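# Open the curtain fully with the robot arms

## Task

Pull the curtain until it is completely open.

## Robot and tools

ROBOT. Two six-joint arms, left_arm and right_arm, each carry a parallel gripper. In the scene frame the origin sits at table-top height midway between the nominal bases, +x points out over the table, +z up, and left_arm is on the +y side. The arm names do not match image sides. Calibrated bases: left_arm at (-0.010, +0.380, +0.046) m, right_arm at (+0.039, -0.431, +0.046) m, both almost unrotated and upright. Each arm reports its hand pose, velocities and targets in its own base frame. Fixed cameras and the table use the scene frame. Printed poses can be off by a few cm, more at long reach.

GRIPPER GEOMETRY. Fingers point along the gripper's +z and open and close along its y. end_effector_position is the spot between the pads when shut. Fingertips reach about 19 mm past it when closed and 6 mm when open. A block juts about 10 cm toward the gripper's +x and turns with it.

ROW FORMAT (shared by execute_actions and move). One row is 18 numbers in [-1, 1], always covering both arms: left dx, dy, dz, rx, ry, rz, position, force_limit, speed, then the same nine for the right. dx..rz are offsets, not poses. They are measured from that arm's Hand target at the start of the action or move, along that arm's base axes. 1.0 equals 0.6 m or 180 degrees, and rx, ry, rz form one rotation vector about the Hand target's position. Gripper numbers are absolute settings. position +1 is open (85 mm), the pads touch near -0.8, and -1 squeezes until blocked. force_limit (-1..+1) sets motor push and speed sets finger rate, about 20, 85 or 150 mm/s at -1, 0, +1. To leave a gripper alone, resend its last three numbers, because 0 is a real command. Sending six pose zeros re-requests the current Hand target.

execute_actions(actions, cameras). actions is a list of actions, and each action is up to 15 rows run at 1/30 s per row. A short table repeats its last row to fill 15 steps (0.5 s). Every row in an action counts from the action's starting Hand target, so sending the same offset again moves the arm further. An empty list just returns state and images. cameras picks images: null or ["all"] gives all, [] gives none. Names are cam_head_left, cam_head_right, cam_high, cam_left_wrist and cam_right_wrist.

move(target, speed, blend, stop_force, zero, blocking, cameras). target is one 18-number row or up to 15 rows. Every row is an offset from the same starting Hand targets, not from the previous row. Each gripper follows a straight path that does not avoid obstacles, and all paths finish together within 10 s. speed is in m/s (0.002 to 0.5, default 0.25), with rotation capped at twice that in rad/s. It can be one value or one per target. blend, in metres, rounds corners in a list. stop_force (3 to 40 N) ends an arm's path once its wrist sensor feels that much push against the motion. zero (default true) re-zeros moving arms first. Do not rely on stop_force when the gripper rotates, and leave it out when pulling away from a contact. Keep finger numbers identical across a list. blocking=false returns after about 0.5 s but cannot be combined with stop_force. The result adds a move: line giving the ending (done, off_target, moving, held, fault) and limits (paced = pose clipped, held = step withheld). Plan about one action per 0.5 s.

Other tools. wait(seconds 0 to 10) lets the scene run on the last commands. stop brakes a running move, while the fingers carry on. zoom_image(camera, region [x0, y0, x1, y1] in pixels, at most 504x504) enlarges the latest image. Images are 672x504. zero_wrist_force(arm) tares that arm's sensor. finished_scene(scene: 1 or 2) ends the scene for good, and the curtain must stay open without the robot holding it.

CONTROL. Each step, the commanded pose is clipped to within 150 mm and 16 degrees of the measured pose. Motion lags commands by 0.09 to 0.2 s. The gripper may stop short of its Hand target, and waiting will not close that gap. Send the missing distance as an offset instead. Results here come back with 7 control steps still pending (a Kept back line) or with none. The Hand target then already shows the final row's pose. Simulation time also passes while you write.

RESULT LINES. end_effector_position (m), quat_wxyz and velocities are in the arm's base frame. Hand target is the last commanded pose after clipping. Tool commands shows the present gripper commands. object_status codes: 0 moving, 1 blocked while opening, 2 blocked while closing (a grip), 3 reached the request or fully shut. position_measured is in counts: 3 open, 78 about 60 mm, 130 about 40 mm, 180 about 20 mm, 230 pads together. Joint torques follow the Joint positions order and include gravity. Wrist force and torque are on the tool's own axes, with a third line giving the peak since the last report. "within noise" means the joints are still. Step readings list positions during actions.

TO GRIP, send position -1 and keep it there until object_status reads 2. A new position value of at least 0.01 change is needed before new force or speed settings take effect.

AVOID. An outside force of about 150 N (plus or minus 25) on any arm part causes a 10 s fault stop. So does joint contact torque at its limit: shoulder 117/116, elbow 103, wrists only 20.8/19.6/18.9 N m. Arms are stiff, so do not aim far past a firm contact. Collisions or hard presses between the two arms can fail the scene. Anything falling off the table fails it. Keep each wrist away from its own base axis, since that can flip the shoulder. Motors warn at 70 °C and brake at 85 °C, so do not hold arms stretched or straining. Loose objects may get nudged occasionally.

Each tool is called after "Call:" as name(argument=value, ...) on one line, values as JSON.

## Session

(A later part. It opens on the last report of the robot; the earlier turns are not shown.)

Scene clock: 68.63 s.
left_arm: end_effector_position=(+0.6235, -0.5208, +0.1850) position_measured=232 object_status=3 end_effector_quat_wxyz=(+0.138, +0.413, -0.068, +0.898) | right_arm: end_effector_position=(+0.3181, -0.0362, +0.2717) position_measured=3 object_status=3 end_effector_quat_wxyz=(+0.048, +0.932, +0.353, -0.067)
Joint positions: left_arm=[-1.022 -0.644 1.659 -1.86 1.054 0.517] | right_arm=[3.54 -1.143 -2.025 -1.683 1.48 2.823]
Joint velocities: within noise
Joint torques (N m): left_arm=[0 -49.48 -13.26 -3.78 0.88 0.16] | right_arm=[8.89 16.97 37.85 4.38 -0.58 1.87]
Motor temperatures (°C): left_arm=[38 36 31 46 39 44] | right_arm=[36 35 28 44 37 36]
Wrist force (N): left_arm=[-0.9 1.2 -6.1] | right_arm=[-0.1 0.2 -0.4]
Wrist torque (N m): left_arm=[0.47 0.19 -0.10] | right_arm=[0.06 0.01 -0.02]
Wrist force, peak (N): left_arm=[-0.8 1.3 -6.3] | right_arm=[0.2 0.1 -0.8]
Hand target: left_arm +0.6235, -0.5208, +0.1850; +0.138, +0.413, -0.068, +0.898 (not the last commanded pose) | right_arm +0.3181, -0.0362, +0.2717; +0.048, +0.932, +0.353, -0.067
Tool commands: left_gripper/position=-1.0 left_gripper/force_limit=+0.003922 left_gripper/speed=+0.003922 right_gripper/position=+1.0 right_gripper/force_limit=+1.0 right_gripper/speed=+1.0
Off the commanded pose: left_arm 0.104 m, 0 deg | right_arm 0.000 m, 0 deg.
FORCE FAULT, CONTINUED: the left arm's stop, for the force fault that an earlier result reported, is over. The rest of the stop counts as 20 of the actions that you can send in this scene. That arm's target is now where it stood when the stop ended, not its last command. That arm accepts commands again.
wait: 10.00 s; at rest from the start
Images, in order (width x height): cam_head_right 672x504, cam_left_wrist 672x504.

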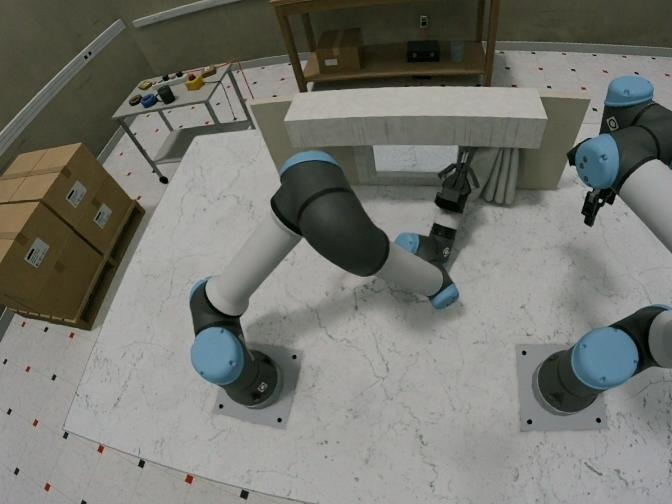

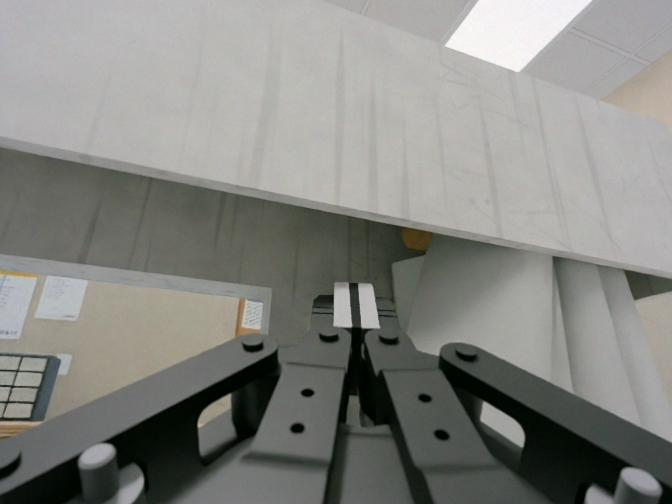

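Call:
move(target=[[0.013,0,0.04,0,0,0,-1,0,0,0,0,0,0,0,0,1,1,1],[0.138,-0.003,0.115,0,0,0,-1,0,0,0,0,0,0,0,0,1,1,1]], speed=0.06, stop_force=6, cameras=["cam_left_wrist","cam_high","cam_head_right"])

Scene clock: 72.70 s.
left_arm: end_effector_position=(+0.7063, -0.5226, +0.2540) position_measured=232 object_status=3 end_effector_quat_wxyz=(+0.138, +0.413, -0.068, +0.898) | right_arm: end_effector_position=(+0.3181, -0.0362, +0.2717) position_measured=3 object_status=3 end_effector_quat_wxyz=(+0.048, +0.932, +0.353, -0.067)
Joint positions: left_arm=[-0.919 -0.68 1.452 -1.576 1.124 0.431] | right_arm=[3.54 -1.143 -2.025 -1.683 1.48 2.823]
Joint velocities: within noise
Joint torques (N m): left_arm=[9.49 -36.61 -34.45 -1.83 3.46 -1.16] | right_arm=[8.09 17.9 38.12 4.22 -0.58 1.91]
Motor temperatures (°C): left_arm=[38 36 31 46 39 44] | right_arm=[36 35 28 44 37 36]
Wrist force (N): left_arm=[-1.1 1.2 -6.2] | right_arm=[-0.2 0.2 -0.4]
Wrist torque (N m): left_arm=[0.49 0.21 -0.12] | right_arm=[0.05 0.04 -0.02]
Wrist force, peak (N): left_arm=[-1.2 1.6 -7.0] | right_arm=[-0.2 0.3 -0.7]
Hand target: left_arm +0.7063, -0.5226, +0.2540; +0.138, +0.413, -0.068, +0.898 | right_arm +0.3181, -0.0362, +0.2717; +0.048, +0.932, +0.353, -0.067
Off the commanded pose: left_arm 0.000 m, 0 deg | right_arm 0.000 m, 0 deg.
move: done
Images, in order (width x height): cam_head_right 672x504, cam_high 672x504, cam_left_wrist 672x504.

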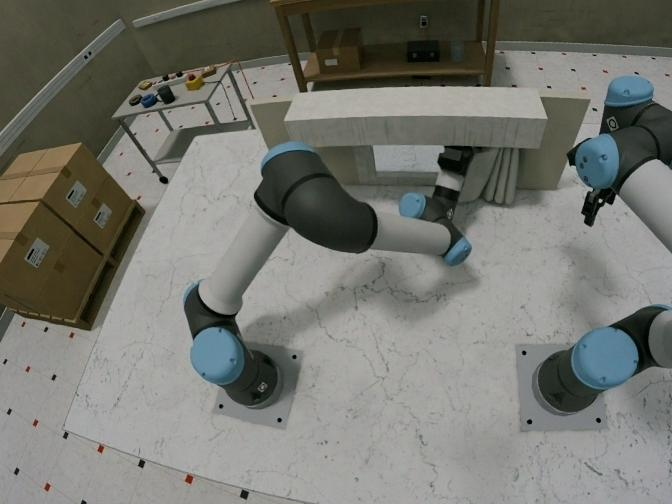

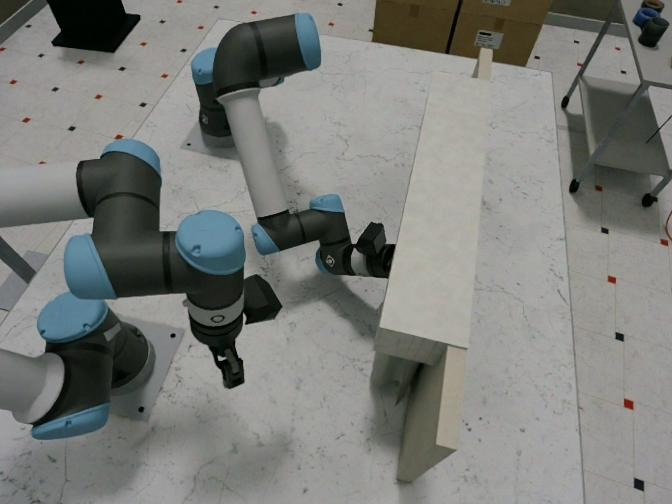

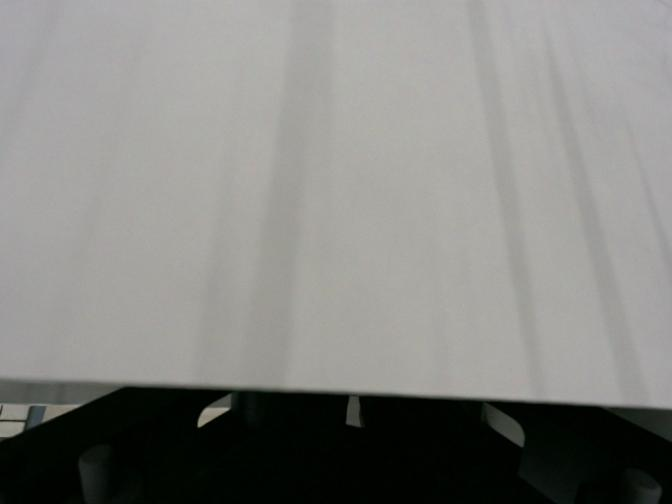

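Inside, no contact. Now push along −y.

Call:
move(target=[0.011,-0.28,0,0,0,0,-1,0,0,0,0,0,0,0,0,1,1,1], speed=0.05, stop_force=14, cameras=["cam_head_left","cam_high","cam_head_right"])

Scene clock: 76.63 s.
left_arm: end_effector_position=(+0.7098, -0.6212, +0.2540) position_measured=232 object_status=3 end_effector_quat_wxyz=(+0.138, +0.413, -0.068, +0.898) | right_arm: end_effector_position=(+0.3181, -0.0362, +0.2717) position_measured=3 object_status=3 end_effector_quat_wxyz=(+0.048, +0.932, +0.353, -0.067)
Joint positions: left_arm=[-0.994 -0.545 1.167 -1.455 1.073 0.493] | right_arm=[3.54 -1.143 -2.025 -1.683 1.48 2.823]
Joint velocities: within noise
Joint torques (N m): left_arm=[5.41 -80.38 -5.42 -5.78 4.76 -0.49] | right_arm=[8.13 17.64 37.04 4.28 -0.56 1.82]
Motor temperatures (°C): left_arm=[38 36 31 46 39 44] | right_arm=[36 35 28 44 37 36]
Wrist force (N): left_arm=[-3.4 -1.1 -7.9] | right_arm=[0.0 0.0 -0.5]
Wrist torque (N m): left_arm=[0.50 0.32 -0.07] | right_arm=[0.01 0.00 -0.02]
Wrist force, peak (N): left_arm=[13.8 -5.0 -27.9] | right_arm=[-0.2 0.3 -0.6]
Hand target: left_arm +0.7098, -0.6212, +0.2540; +0.138, +0.413, -0.068, +0.898 (not the last commanded pose) | right_arm +0.3181, -0.0362, +0.2717; +0.048, +0.932, +0.353, -0.067
Off the commanded pose: left_arm 0.069 m, 0 deg | right_arm 0.000 m, 0 deg.
move: contact (left_arm)
Images, in order (width x height): cam_head_left 672x504, cam_head_right 672x504, cam_high 672x504.

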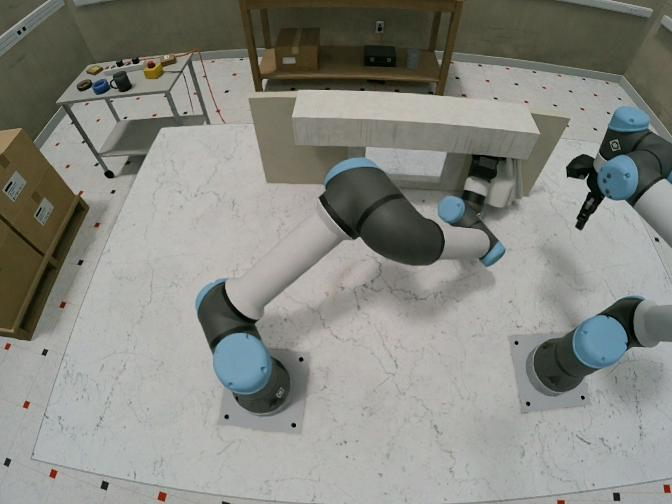

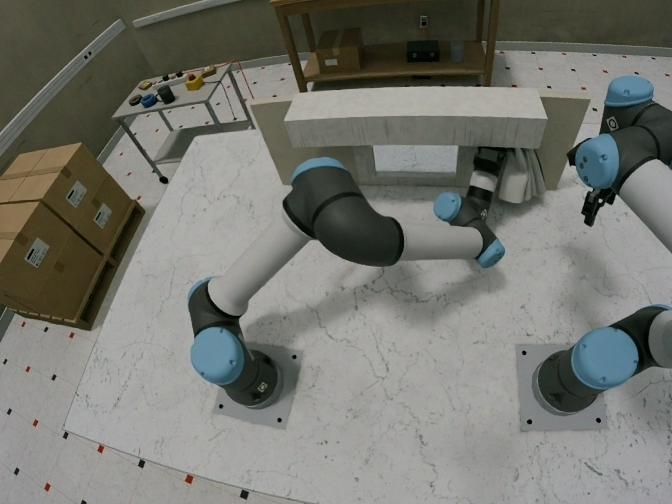

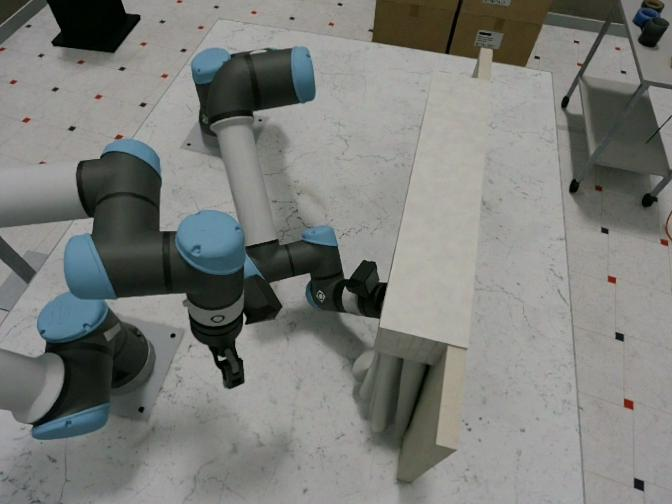

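Call:
move(target=[[-0.03,0.03,0,0,0,0,-1,0,0,0,0,0,0,0,0,1,1,1],[-0.3,0.03,-0.075,0,0,0,-1,0,0,0,0,0,0,0,0,1,1,1]], speed=0.1, cameras=["cam_left_wrist","cam_head_right"])

Call:
zoom_image(camera="cam_left_wrist", region=[250, 80, 670, 380])

Scene clock: 78.93 s.
left_arm: end_effector_position=(+0.6524, -0.6052, +0.2363) position_measured=232 object_status=3 end_effector_quat_wxyz=(+0.135, +0.419, -0.072, +0.895) | right_arm: end_effector_position=(+0.3181, -0.0362, +0.2717) position_measured=3 object_status=3 end_effector_quat_wxyz=(+0.048, +0.932, +0.353, -0.067)
Joint positions: left_arm=[-1.051 -0.624 1.389 -1.604 1.031 0.541] | right_arm=[3.54 -1.143 -2.025 -1.683 1.48 2.823]
Joint velocities: within noise
Joint torques (N m): left_arm=[0.18 -54.89 -18.31 -5.71 1.03 -0.04] | right_arm=[8.37 17 37.49 4.32 -0.59 1.86]
Motor temperatures (°C): left_arm=[38 36 31 46 39 44] | right_arm=[36 35 28 44 37 36]
Wrist force (N): left_arm=[-21.5 -0.4 -18.8] | right_arm=[0.0 0.2 -0.5]
Wrist torque (N m): left_arm=[0.48 0.77 0.07] | right_arm=[0.04 0.00 -0.02]
Wrist force, peak (N): left_arm=[-102.8 -9.3 10.4] | right_arm=[-0.1 0.2 -0.8]
Hand target: left_arm +0.6524, -0.6052, +0.2363; +0.135, +0.419, -0.072, +0.895 (not the last commanded pose) | right_arm +0.3181, -0.0362, +0.2717; +0.048, +0.932, +0.353, -0.067
Tool commands: left_gripper/position=-1.0 left_gripper/force_limit=+0.003922 left_gripper/speed=+0.003922 right_gripper/position=+1.0 right_gripper/force_limit=+1.0 right_gripper/speed=+1.0
Off the commanded pose: left_arm 0.126 m, 1 deg | right_arm 0.000 m, 0 deg.
FORCE FAULT: contact force on the left arm reached its limit, and that arm stopped. The contact can be on any part of that arm, not only on its tool. That arm's remaining commands of this call were not run. That arm is still stopped at the end of this call. That arm stays stopped for about 9 more seconds. Until then a move that you send moves the other arm only, and its call returns only when the move has ended. Once the stop has ended, the next robot result says so. If the stop ends while you think or write, that arm runs what you send next, counted from a new Hand target: where the arm stands when the stop ends. While its stop runs, an arm takes no new command, but its gripper still runs the gripper command that each later call begins with. Until it ends, the stop uses up actions while you think or wait. An arm that is not stopped still takes commands.
move: fault (left_arm); path passed 1 of 2 targets
Images, in order (width x height): cam_head_right 672x504, cam_left_wrist 672x504.

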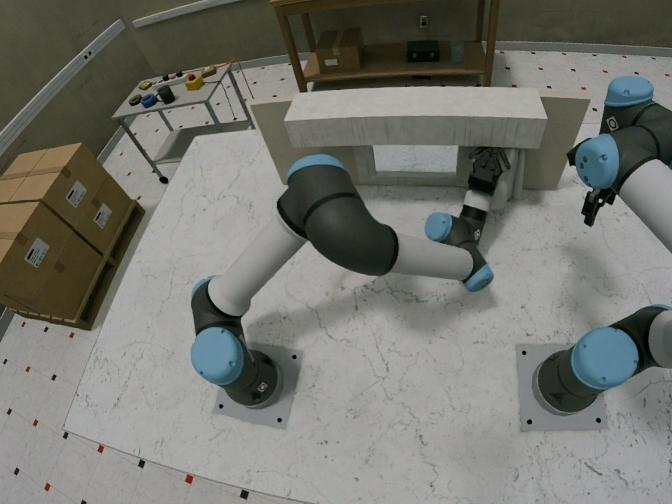

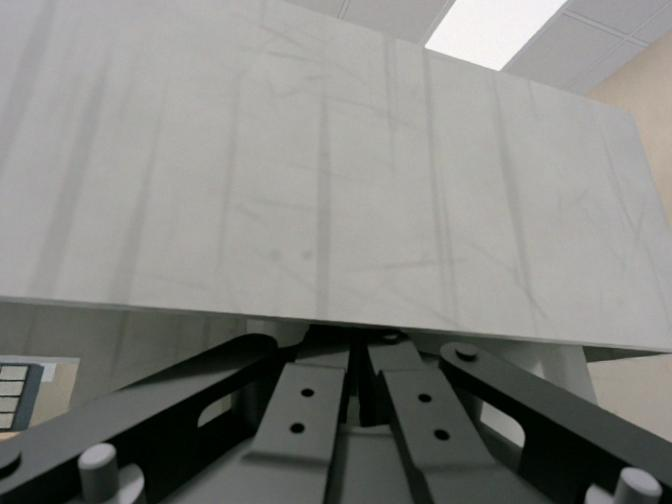

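Scaled by 1.200 from the camera's 672x504 image, which has a finer 960x720 frame.

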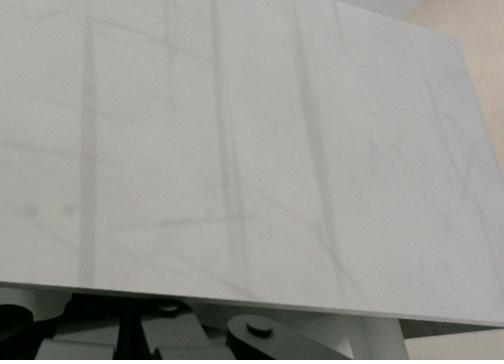

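Call:
wait(seconds=9, cameras=["cam_left_wrist"])

Call:
move(target=[[0,0,-0.058,0,0,0,-1,0,0,0,0,0,0,0,0,1,1,1],[-0.15,0,-0.058,0,0,0,-1,0,0,0,0,0,0,0,0,1,1,1]], speed=0.06, cameras=["cam_left_wrist","cam_head_right"])

Call:
zoom_image(camera="cam_left_wrist", region=[250, 80, 670, 380])

Scene clock: 88.47 s.
left_arm: end_effector_position=(+0.6524, -0.6052, +0.2363) position_measured=232 object_status=3 end_effector_quat_wxyz=(+0.135, +0.419, -0.072, +0.895) | right_arm: end_effector_position=(+0.3181, -0.0362, +0.2717) position_measured=3 object_status=3 end_effector_quat_wxyz=(+0.048, +0.932, +0.353, -0.067)
Joint positions: left_arm=[-1.051 -0.624 1.389 -1.604 1.031 0.541] | right_arm=[3.54 -1.143 -2.025 -1.683 1.48 2.823]
Joint velocities: within noise
Joint torques (N m): left_arm=[0.29 -54.83 -17.94 -5.86 1.18 0.07] | right_arm=[8.55 17.03 37.62 4.32 -0.56 1.72]
Motor temperatures (°C): left_arm=[38 36 31 46 39 44] | right_arm=[36 35 28 44 37 36]
Wrist force (N): left_arm=[-21.3 -0.4 -18.5] | right_arm=[-0.4 0.4 -0.3]
Wrist torque (N m): left_arm=[0.45 0.77 0.07] | right_arm=[0.08 0.06 -0.02]
Wrist force, peak (N): left_arm=[-21.6 -0.3 -18.9] | right_arm=[0.1 0.2 -0.7]
Hand target: left_arm +0.6524, -0.6052, +0.2363; +0.135, +0.419, -0.072, +0.895 (not the last commanded pose) | right_arm +0.3181, -0.0362, +0.2717; +0.048, +0.932, +0.353, -0.067
Tool commands: left_gripper/position=-1.0 left_gripper/force_limit=+0.003922 left_gripper/speed=+0.003922 right_gripper/position=+1.0 right_gripper/force_limit=+1.0 right_gripper/speed=+1.0
Off the commanded pose: left_arm 0.126 m, 1 deg | right_arm 0.000 m, 0 deg.
FORCE FAULT, CONTINUED: the left arm's stop, for the force fault that an earlier result reported, is over. The rest of the stop counts as 19 of the actions that you can send in this scene. During its stop the left arm's controller moved it back a little. That arm's target is now where it stood when the stop ended, not its last command. That arm accepts commands again.
wait: 9.00 s; at rest from the start
Images, in order (width x height): cam_left_wrist 672x504.

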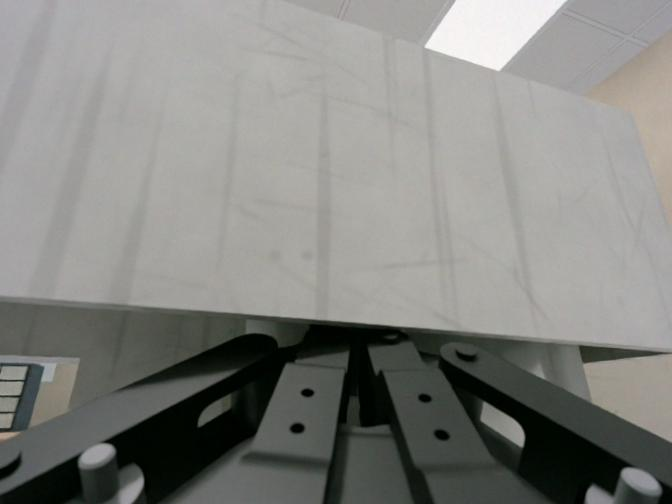

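Scene clock: 91.03 s.
left_arm: end_effector_position=(+0.5625, -0.6052, +0.2015) position_measured=232 object_status=3 end_effector_quat_wxyz=(+0.135, +0.419, -0.072, +0.895) | right_arm: end_effector_position=(+0.3181, -0.0362, +0.2717) position_measured=3 object_status=3 end_effector_quat_wxyz=(+0.048, +0.932, +0.353, -0.067)
Joint positions: left_arm=[-1.17 -0.646 1.594 -1.847 0.953 0.65] | right_arm=[3.54 -1.143 -2.025 -1.683 1.48 2.823]
Joint velocities: within noise
Joint torques (N m): left_arm=[-10.13 -68.49 -0.88 -5.45 -1.42 1.17] | right_arm=[8.01 17.18 36.22 4.37 -0.69 1.76]
Motor temperatures (°C): left_arm=[38 36 31 46 39 44] | right_arm=[36 35 28 44 37 36]
Wrist force (N): left_arm=[0.7 -3.6 -5.8] | right_arm=[0.0 0.0 -0.2]
Wrist torque (N m): left_arm=[-0.27 -0.08 -0.11] | right_arm=[0.01 0.00 -0.02]
Wrist force, peak (N): left_arm=[-20.9 -0.2 -18.1] | right_arm=[-0.1 0.2 -0.7]
Hand target: left_arm +0.5624, -0.6052, +0.2015; +0.135, +0.419, -0.072, +0.895 | right_arm +0.3181, -0.0362, +0.2717; +0.048, +0.932, +0.353, -0.067
Off the commanded pose: left_arm 0.000 m, 0 deg | right_arm 0.000 m, 0 deg.
move: done
Images, in order (width x height): cam_head_right 672x504, cam_left_wrist 672x504.

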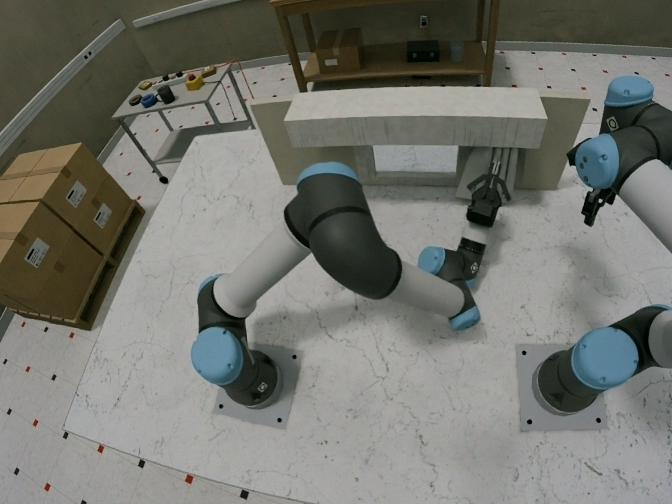

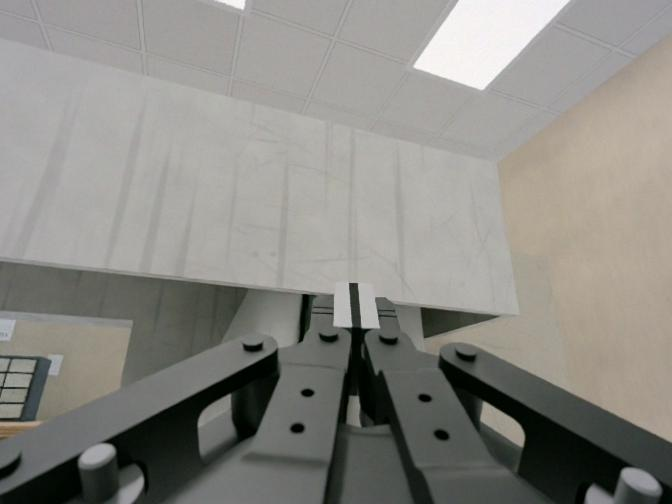

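Scaled by 1.200 from the camera's 672x504 image, which has a finer 960x720 frame.

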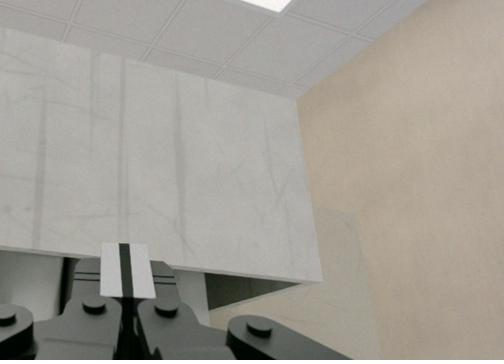

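Call:
move(target=[[0,0.2,0.005,0,0,0,-1,0,0,0,0,0,0,0,0,1,1,1],[0.21,0.2,0.005,0,0,0,-1,0,0,0,0,0,0,0,0,1,1,1]], speed=0.12, blend=0.03, cameras=["cam_left_wrist"])

Call:
zoom_image(camera="cam_left_wrist", region=[370, 130, 670, 380])

Scene clock: 94.77 s.
left_arm: end_effector_position=(+0.6883, -0.4852, +0.2045) position_measured=232 object_status=3 end_effector_quat_wxyz=(+0.135, +0.419, -0.072, +0.895) | right_arm: end_effector_position=(+0.3181, -0.0362, +0.2717) position_measured=3 object_status=3 end_effector_quat_wxyz=(+0.048, +0.932, +0.353, -0.067)
Joint positions: left_arm=[-0.907 -0.663 1.587 -1.706 1.13 0.422] | right_arm=[3.54 -1.143 -2.025 -1.683 1.48 2.823]
Joint velocities: within noise
Joint torques (N m): left_arm=[9.21 -34.35 -31.7 -1.87 3.46 -1.3] | right_arm=[8.37 17.32 35.83 4.28 -0.66 1.63]
Motor temperatures (°C): left_arm=[38 36 31 46 39 44] | right_arm=[36 35 28 44 37 36]
Wrist force (N): left_arm=[0.4 -3.4 -5.7] | right_arm=[0.0 0.2 -0.3]
Wrist torque (N m): left_arm=[-0.25 -0.04 -0.12] | right_arm=[0.05 0.01 -0.02]
Wrist force, peak (N): left_arm=[0.5 -3.9 -6.8] | right_arm=[-0.1 0.2 -0.6]
Hand target: left_arm +0.6884, -0.4852, +0.2045; +0.135, +0.419, -0.072, +0.895 | right_arm +0.3181, -0.0362, +0.2717; +0.048, +0.932, +0.353, -0.067
Off the commanded pose: left_arm 0.000 m, 0 deg | right_arm 0.000 m, 0 deg.
move: done
Images, in order (width x height): cam_left_wrist 672x504.

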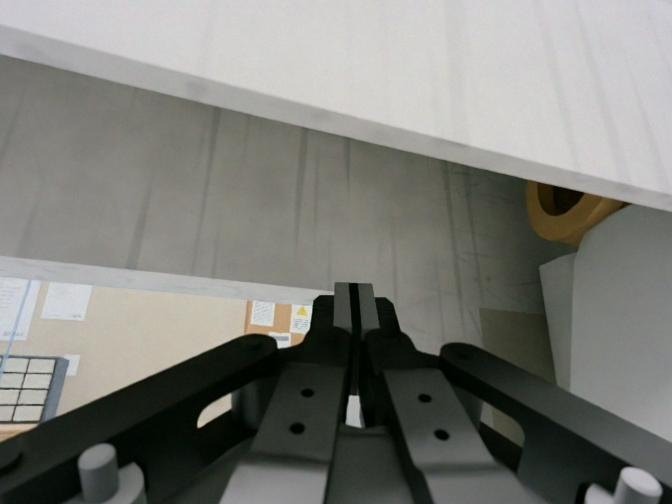

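Scaled by 1.680 from the camera's 672x504 image, which has a finer 960x720 frame.

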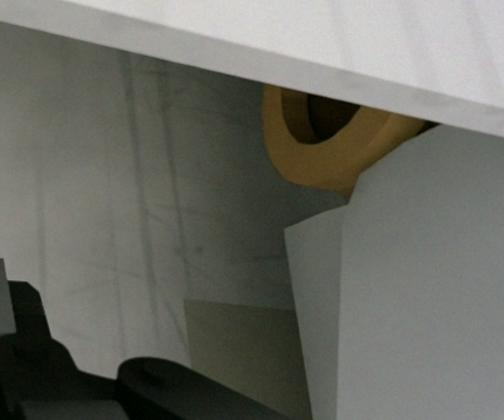

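Call:
move(target=[[0.002,0,0.07,0,0,0,-1,0,0,0,0,0,0,0,0,1,1,1],[0.015,-0.328,0.07,0,0,0,-1,0,0,0,0,0,0,0,0,1,1,1]], speed=0.04, stop_force=18, cameras=["cam_high","cam_head_right"])

Scene clock: 102.43 s.
left_arm: end_effector_position=(+0.6943, -0.6081, +0.2464) position_measured=232 object_status=3 end_effector_quat_wxyz=(+0.135, +0.419, -0.072, +0.895) | right_arm: end_effector_position=(+0.3181, -0.0362, +0.2717) position_measured=3 object_status=3 end_effector_quat_wxyz=(+0.048, +0.932, +0.353, -0.067)
Joint positions: left_arm=[-1.003 -0.584 1.263 -1.497 1.063 0.5] | right_arm=[3.54 -1.143 -2.025 -1.683 1.48 2.823]
Joint velocities: within noise
Joint torques (N m): left_arm=[4.76 -75.91 -3.78 -5.22 3.95 -0.64] | right_arm=[7.81 17.14 35.25 4.2 -0.57 1.59]
Motor temperatures (°C): left_arm=[38 36 31 46 39 44] | right_arm=[36 35 28 44 37 36]
Wrist force (N): left_arm=[0.8 -5.2 -6.1] | right_arm=[0.0 0.1 -0.2]
Wrist torque (N m): left_arm=[-0.43 -0.17 -0.11] | right_arm=[0.03 0.01 -0.02]
Wrist force, peak (N): left_arm=[1.8 -21.9 -13.4] | right_arm=[-0.2 0.0 -0.8]
Hand target: left_arm +0.6943, -0.6081, +0.2464; +0.135, +0.419, -0.072, +0.895 (not the last commanded pose) | right_arm +0.3181, -0.0362, +0.2717; +0.048, +0.932, +0.353, -0.067
Off the commanded pose: left_arm 0.074 m, 0 deg | right_arm 0.000 m, 0 deg.
move: contact (left_arm); path passed 1 of 2 targets
Images, in order (width x height): cam_head_right 672x504, cam_high 672x504.

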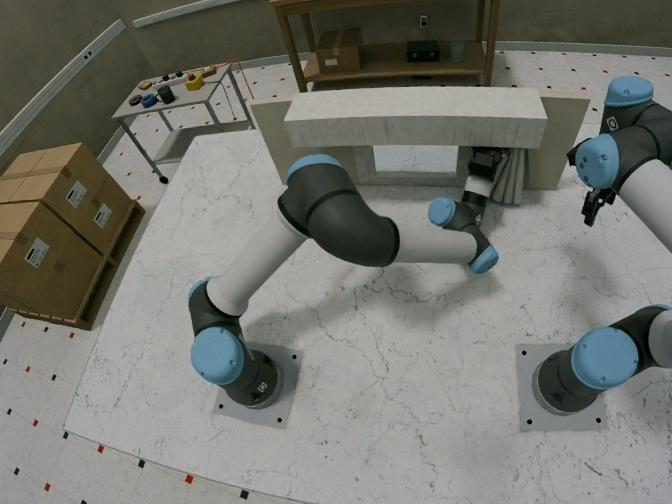

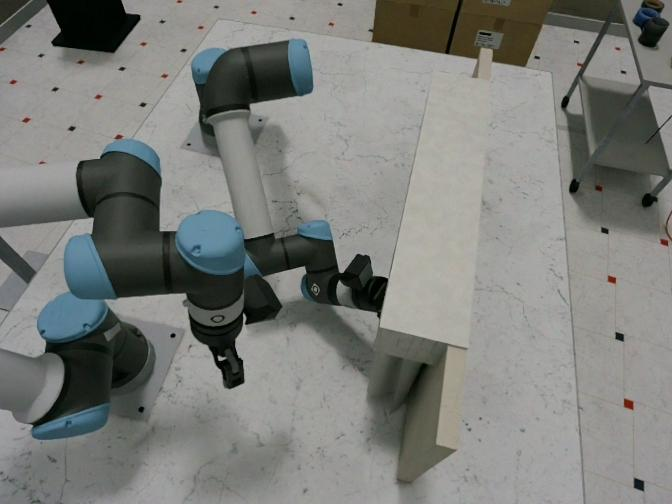

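Call:
move(target=[0.004,-0.1,0,0,0,0,-1,0,0,0,0,0,0,0,0,1,1,1], speed=0.03, stop_force=32, cameras=["cam_high","cam_head_right"])

Scene clock: 105.77 s.
left_arm: end_effector_position=(+0.6967, -0.6681, +0.2464) position_measured=232 object_status=3 end_effector_quat_wxyz=(+0.135, +0.419, -0.072, +0.895) | right_arm: end_effector_position=(+0.3181, -0.0362, +0.2717) position_measured=3 object_status=3 end_effector_quat_wxyz=(+0.048, +0.932, +0.353, -0.067)
Joint positions: left_arm=[-1.042 -0.486 1.056 -1.404 1.037 0.533] | right_arm=[3.54 -1.143 -2.025 -1.683 1.48 2.823]
Joint velocities: within noise
Joint torques (N m): left_arm=[-19.42 -49.4 -44.68 -3.3 1.29 1.11] | right_arm=[8.63 17.57 35.97 4.04 -0.51 1.57]
Motor temperatures (°C): left_arm=[38 36 31 46 39 44] | right_arm=[36 35 28 44 37 36]
Wrist force (N): left_arm=[-8.0 -12.9 -10.3] | right_arm=[0.0 0.2 -0.4]
Wrist torque (N m): left_arm=[-0.43 -0.18 -0.10] | right_arm=[0.05 0.01 -0.02]
Wrist force, peak (N): left_arm=[-8.2 -16.0 -10.4] | right_arm=[0.0 0.0 -0.7]
Hand target: left_arm +0.6967, -0.6681, +0.2464; +0.135, +0.419, -0.072, +0.895 | right_arm +0.3181, -0.0362, +0.2717; +0.048, +0.932, +0.353, -0.067
Off the commanded pose: left_arm 0.000 m, 0 deg | right_arm 0.000 m, 0 deg.
move: done
Images, in order (width x height): cam_head_right 672x504, cam_high 672x504.

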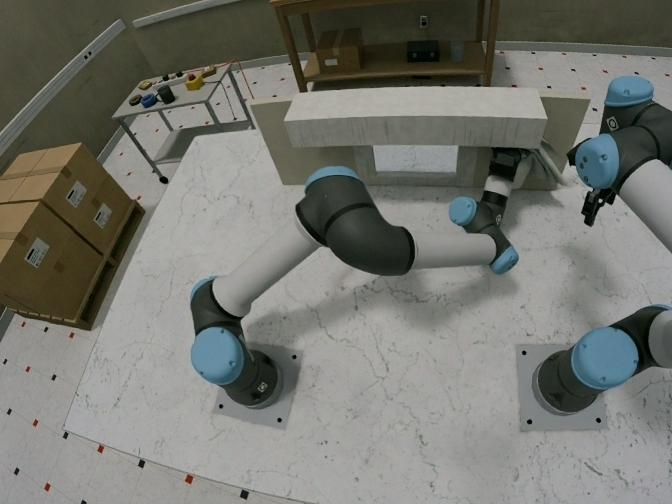

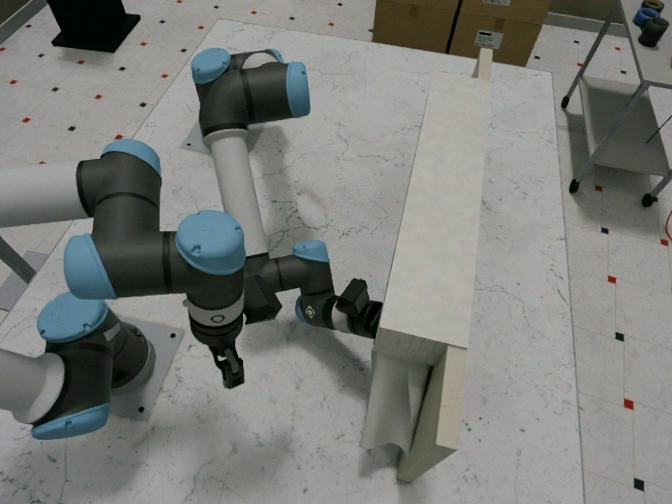

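Call:
move(target=[[-0.002,0.03,-0.01,0,0,0,-1,0,0,0,0,0,0,0,0,1,1,1],[-0.01,0.03,-0.067,0,0,0,-1,0,0,0,0,0,0,0,0,1,1,1],[-0.15,0.07,-0.067,0,0,0,-1,0,0,0,0,0,0,0,0,1,1,1],[-0.15,0.29,-0.065,0,0,0,-1,0,0,0,0,0,0,0,0,1,1,1],[0.0,0.29,-0.065,0,0,0,-1,0,0,0,0,0,0,0,0,1,1,1]], speed=0.1, blend=[0.004,0.01,0.02,0.03,0], cameras=["cam_left_wrist","cam_head_right"])

Call:
zoom_image(camera="cam_left_wrist", region=[370, 130, 670, 380])

Scene clock: 110.53 s.
left_arm: end_effector_position=(+0.6967, -0.4940, +0.2074) position_measured=232 object_status=3 end_effector_quat_wxyz=(+0.135, +0.419, -0.072, +0.895) | right_arm: end_effector_position=(+0.3181, -0.0362, +0.2717) position_measured=3 object_status=3 end_effector_quat_wxyz=(+0.048, +0.932, +0.353, -0.067)
Joint positions: left_arm=[-0.905 -0.651 1.545 -1.676 1.131 0.421] | right_arm=[3.54 -1.143 -2.025 -1.683 1.48 2.823]
Joint velocities: within noise
Joint torques (N m): left_arm=[9.84 -35.35 -32.66 -1.84 3.55 -1.15] | right_arm=[8.24 17.26 34.62 4.06 -0.55 1.34]
Motor temperatures (°C): left_arm=[38 36 31 46 39 44] | right_arm=[36 35 28 44 37 36]
Wrist force (N): left_arm=[2.1 -3.9 -6.1] | right_arm=[-0.1 0.1 -0.3]
Wrist torque (N m): left_arm=[-0.33 -0.29 -0.11] | right_arm=[0.04 0.03 -0.02]
Wrist force, peak (N): left_arm=[-8.3 -13.2 -10.3] | right_arm=[-0.2 0.2 -0.6]
Hand target: left_arm +0.6967, -0.4941, +0.2074; +0.135, +0.419, -0.072, +0.895 | right_arm +0.3181, -0.0362, +0.2717; +0.048, +0.932, +0.353, -0.067
Off the commanded pose: left_arm 0.000 m, 0 deg | right_arm 0.000 m, 0 deg.
move: done
Images, in order (width x height): cam_head_right 672x504, cam_left_wrist 672x504.

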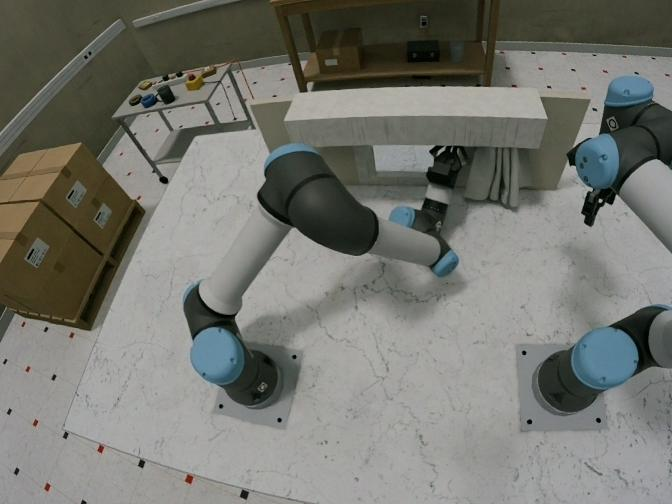

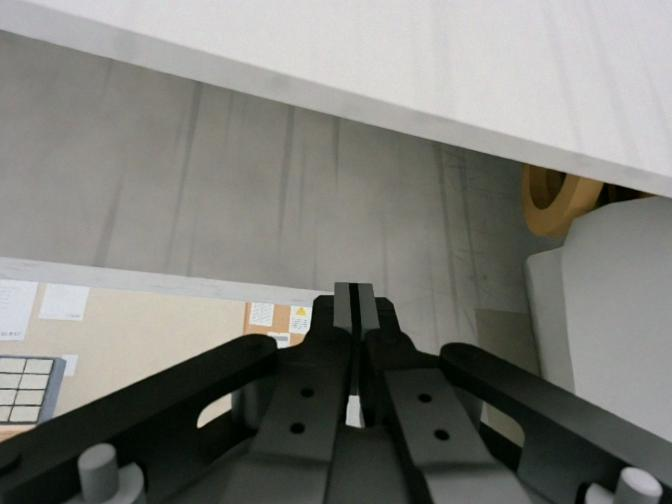

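Scaled by 1.680 from the camera's 672x504 image, which has a finer 960x720 frame.

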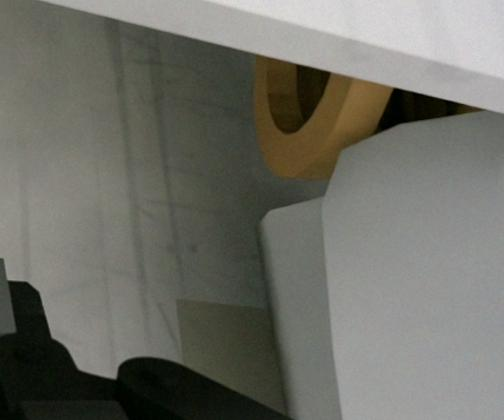

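Call:
zoom_image(camera="cam_left_wrist", region=[510, 150, 670, 250])

Scaled by 3.150 from the camera's 672x504 image, which has a finer 960x720 frame.

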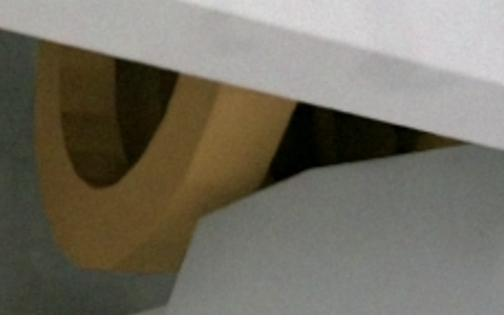

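Call:
move(target=[[-0.003,0.02,0.053,0,0,0,-1,0,0,0,0,0,0,0,0,1,1,1],[-0.003,0.02,0.098,-0.0218,-0.0688,0,-1,0,0,0,0,0,0,0,0,1,1,1]], speed=0.06, stop_force=10, cameras=["cam_left_wrist","cam_high","cam_head_right"])

Scene clock: 117.27 s.
left_arm: end_effector_position=(+0.6949, -0.4821, +0.2662) position_measured=232 object_status=3 end_effector_quat_wxyz=(+0.140, +0.316, -0.056, +0.937) | right_arm: end_effector_position=(+0.3181, -0.0362, +0.2717) position_measured=3 object_status=3 end_effector_quat_wxyz=(+0.048, +0.932, +0.353, -0.067)
Joint positions: left_arm=[-0.861 -0.629 1.484 -1.845 1.254 0.469] | right_arm=[3.54 -1.143 -2.025 -1.683 1.48 2.823]
Joint velocities: within noise
Joint torques (N m): left_arm=[9.67 -35.96 -32.91 -5.24 3.53 1.17] | right_arm=[8.63 16.96 34.52 4.34 -0.51 1.21]
Motor temperatures (°C): left_arm=[38 36 31 46 39 44] | right_arm=[36 35 28 44 37 36]
Wrist force (N): left_arm=[2.8 -3.9 -6.4] | right_arm=[-0.1 0.3 -0.5]
Wrist torque (N m): left_arm=[-0.29 -0.39 -0.08] | right_arm=[0.07 0.03 -0.03]
Wrist force, peak (N): left_arm=[2.9 -4.0 -6.7] | right_arm=[-0.3 0.0 -0.8]
Hand target: left_arm +0.6949, -0.4821, +0.2662; +0.140, +0.316, -0.056, +0.937 | right_arm +0.3181, -0.0362, +0.2717; +0.048, +0.932, +0.353, -0.067
Off the commanded pose: left_arm 0.000 m, 0 deg | right_arm 0.000 m, 0 deg.
move: done
Images, in order (width x height): cam_head_right 672x504, cam_high 672x504, cam_left_wrist 672x504.

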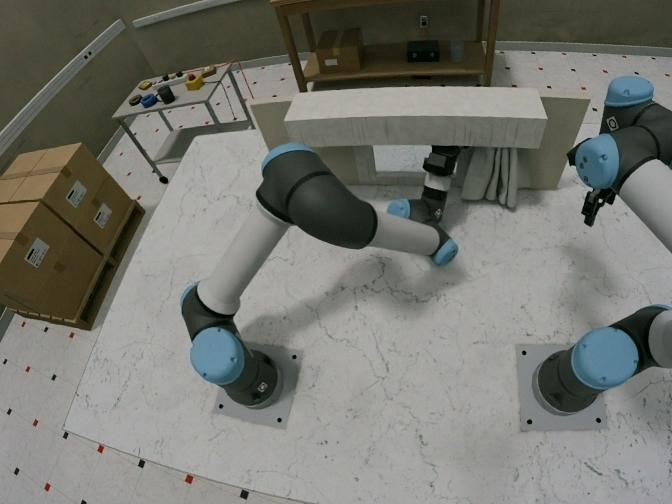

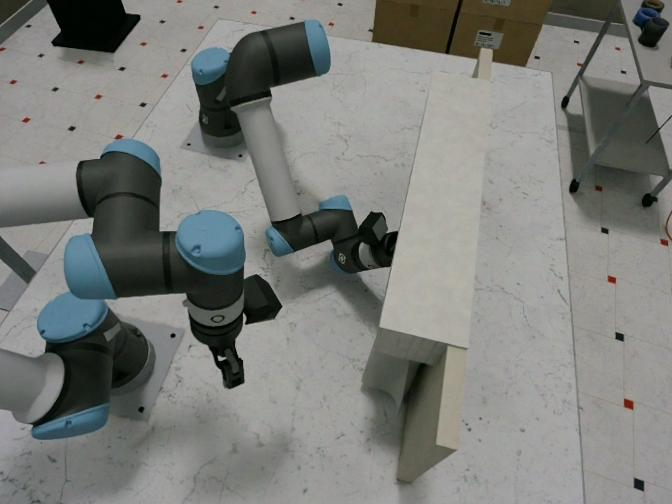

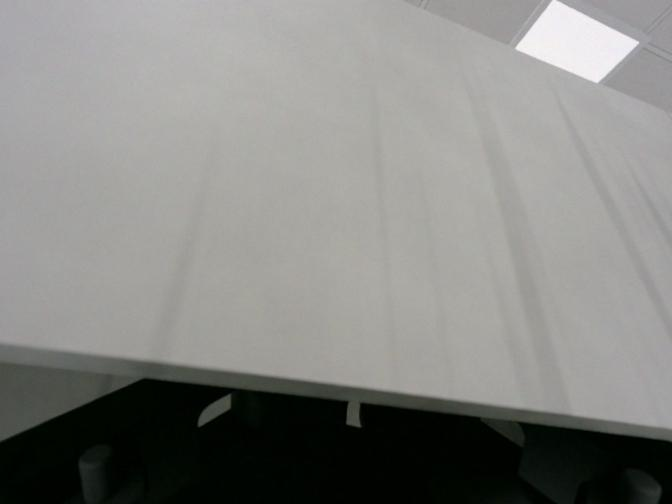

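Call:
move(target=[0.012,-0.3,0,0,0,0,-1,0,0,0,0,0,0,0,0,1,1,1], speed=0.03, stop_force=8, cameras=["cam_head_right"])

Scene clock: 122.37 s.
left_arm: end_effector_position=(+0.6991, -0.5904, +0.2662) position_measured=232 object_status=3 end_effector_quat_wxyz=(+0.140, +0.316, -0.056, +0.937) | right_arm: end_effector_position=(+0.3181, -0.0362, +0.2717) position_measured=3 object_status=3 end_effector_quat_wxyz=(+0.048, +0.932, +0.353, -0.067)
Joint positions: left_arm=[-0.949 -0.496 1.188 -1.708 1.207 0.547] | right_arm=[3.54 -1.143 -2.025 -1.683 1.48 2.823]
Joint velocities: within noise
Joint torques (N m): left_arm=[2.33 -78.41 -3.92 -4.25 5.13 -0.62] | right_arm=[8.34 16.89 34.36 4.18 -0.62 1.31]
Motor temperatures (°C): left_arm=[38 36 31 46 39 44] | right_arm=[36 35 28 44 37 36]
Wrist force (N): left_arm=[3.9 -12.7 -8.7] | right_arm=[-0.1 0.1 -0.4]
Wrist torque (N m): left_arm=[-0.17 -0.38 -0.06] | right_arm=[0.03 0.02 -0.02]
Wrist force, peak (N): left_arm=[12.7 -26.5 -18.5] | right_arm=[-0.1 0.3 -0.6]
Hand target: left_arm +0.6991, -0.5904, +0.2662; +0.140, +0.316, -0.056, +0.937 (not the last commanded pose) | right_arm +0.3181, -0.0362, +0.2717; +0.048, +0.932, +0.353, -0.067
Off the commanded pose: left_arm 0.072 m, 0 deg | right_arm 0.000 m, 0 deg.
move: contact (left_arm)
Images, in order (width x height): cam_head_right 672x504.

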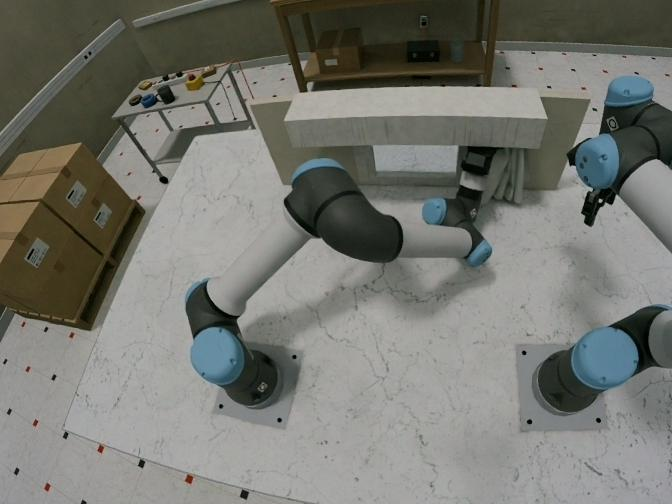

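Call:
move(target=[0.002,-0.06,0,0,0,0,-1,0,0,0,0,0,0,0,0,1,1,1], speed=0.015, stop_force=25, cameras=["cam_head_right"])

Scene clock: 124.13 s.
left_arm: end_effector_position=(+0.6993, -0.5919, +0.2664) position_measured=232 object_status=3 end_effector_quat_wxyz=(+0.140, +0.316, -0.056, +0.937) | right_arm: end_effector_position=(+0.3181, -0.0362, +0.2717) position_measured=3 object_status=3 end_effector_quat_wxyz=(+0.048, +0.932, +0.353, -0.067)
Joint positions: left_arm=[-0.95 -0.494 1.182 -1.706 1.206 0.549] | right_arm=[3.54 -1.143 -2.025 -1.683 1.48 2.823]
Joint velocities: within noise
Joint torques (N m): left_arm=[-9.39 -82.39 -8.34 -0.7 10.61 -0.66] | right_arm=[8.39 17.07 33.46 4.21 -0.56 1.25]
Motor temperatures (°C): left_arm=[38 36 31 46 39 44] | right_arm=[36 35 28 44 37 36]
Wrist force (N): left_arm=[11.5 -32.4 -23.8] | right_arm=[0.0 0.1 -0.3]
Wrist torque (N m): left_arm=[-0.62 -0.42 -0.38] | right_arm=[0.03 0.01 -0.02]
Wrist force, peak (N): left_arm=[13.8 -38.0 -29.1] | right_arm=[-0.2 0.1 -0.6]
Hand target: left_arm +0.6993, -0.5919, +0.2664; +0.140, +0.316, -0.055, +0.937 (not the last commanded pose) | right_arm +0.3181, -0.0362, +0.2717; +0.048, +0.932, +0.353, -0.067
Off the commanded pose: left_arm 0.035 m, 0 deg | right_arm 0.000 m, 0 deg.
move: contact (left_arm)
Images, in order (width x height): cam_head_right 672x504.

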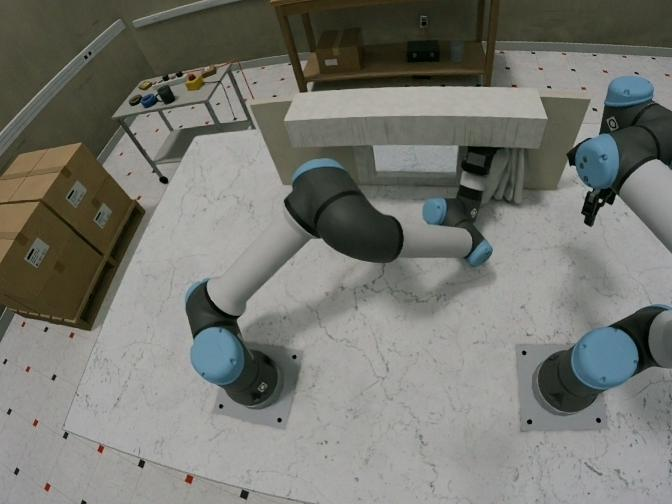

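Call:
move(target=[[0,0.1,0,0,0,0,-1,0,0,0,0,0,0,0,0,1,1,1],[0,0.1,-0.1,0.0218,0.0688,0,-1,0,0,0,0,0,0,0,0,1,1,1],[-0.25,0.1,-0.1,0.0218,0.0688,0,-1,0,0,0,0,0,0,0,0,1,1,1]], speed=0.1, cameras=["cam_head_left","cam_head_right","cam_left_wrist"])

Scene clock: 129.37 s.
left_arm: end_effector_position=(+0.5494, -0.5319, +0.2064) position_measured=232 object_status=3 end_effector_quat_wxyz=(+0.135, +0.419, -0.072, +0.895) | right_arm: end_effector_position=(+0.3181, -0.0362, +0.2717) position_measured=3 object_status=3 end_effector_quat_wxyz=(+0.048, +0.932, +0.353, -0.067)
Joint positions: left_arm=[-1.142 -0.744 1.815 -1.955 0.971 0.623] | right_arm=[3.54 -1.143 -2.025 -1.683 1.48 2.823]
Joint velocities: within noise
Joint torques (N m): left_arm=[-9.96 -61.89 2.98 -5.43 -1.24 1.24] | right_arm=[7.99 16.91 33.05 4.24 -0.54 1.18]
Motor temperatures (°C): left_arm=[38 36 31 46 39 44] | right_arm=[36 35 28 44 37 36]
Wrist force (N): left_arm=[2.3 -3.3 -6.1] | right_arm=[0.0 0.2 -0.7]
Wrist torque (N m): left_arm=[-0.22 -0.33 -0.10] | right_arm=[0.05 0.01 -0.02]
Wrist force, peak (N): left_arm=[11.0 -32.6 -23.8] | right_arm=[-0.3 0.4 -0.5]
Hand target: left_arm +0.5493, -0.5319, +0.2064; +0.135, +0.419, -0.072, +0.895 | right_arm +0.3181, -0.0362, +0.2717; +0.048, +0.932, +0.353, -0.067
Off the commanded pose: left_arm 0.000 m, 0 deg | right_arm 0.000 m, 0 deg.
move: done
Images, in order (width x height): cam_head_left 672x504, cam_head_right 672x504, cam_left_wrist 672x504.

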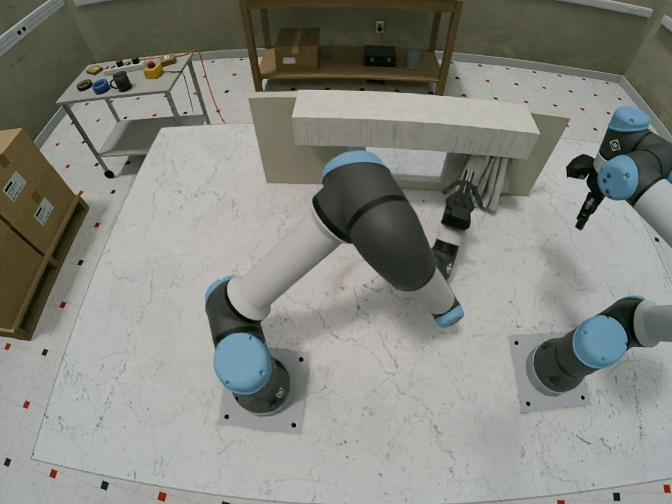

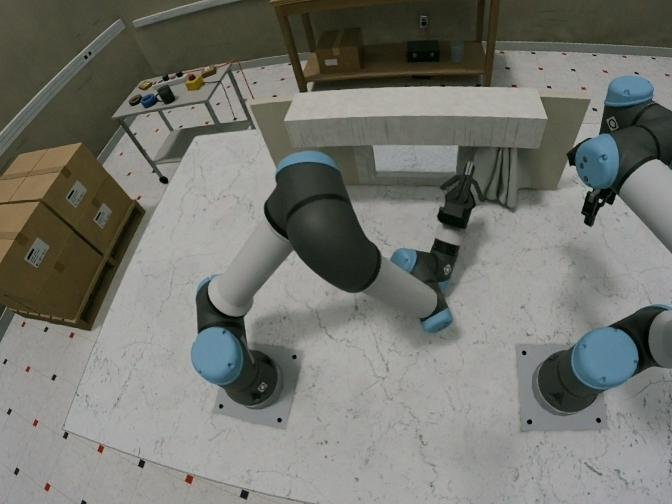

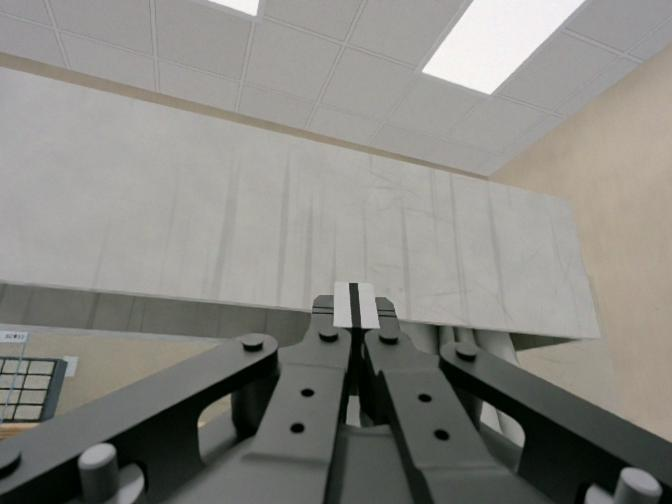

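Call:
zoom_image(camera="cam_head_right", region=[340, 120, 540, 230])

Call:
zoom_image(camera="cam_head_left", region=[340, 120, 540, 230])

Scaled by 2.520 from the camera's 672x504 image, which has a finer 960x720 frame.

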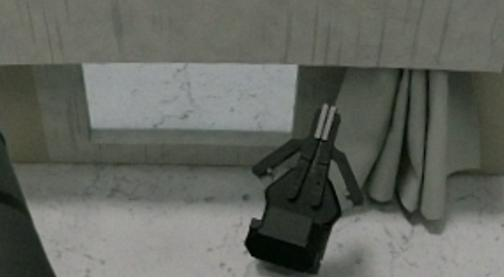

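Scaled by 2.520 from the camera's 672x504 image, which has a finer 960x720 frame.

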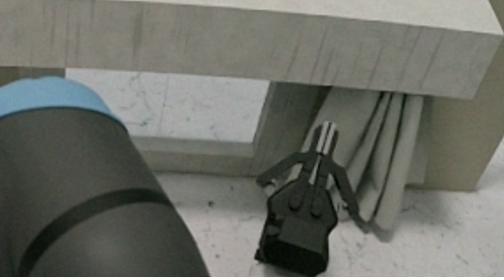

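Call:
finished_scene(scene=1)

The scene is finished: the task was done.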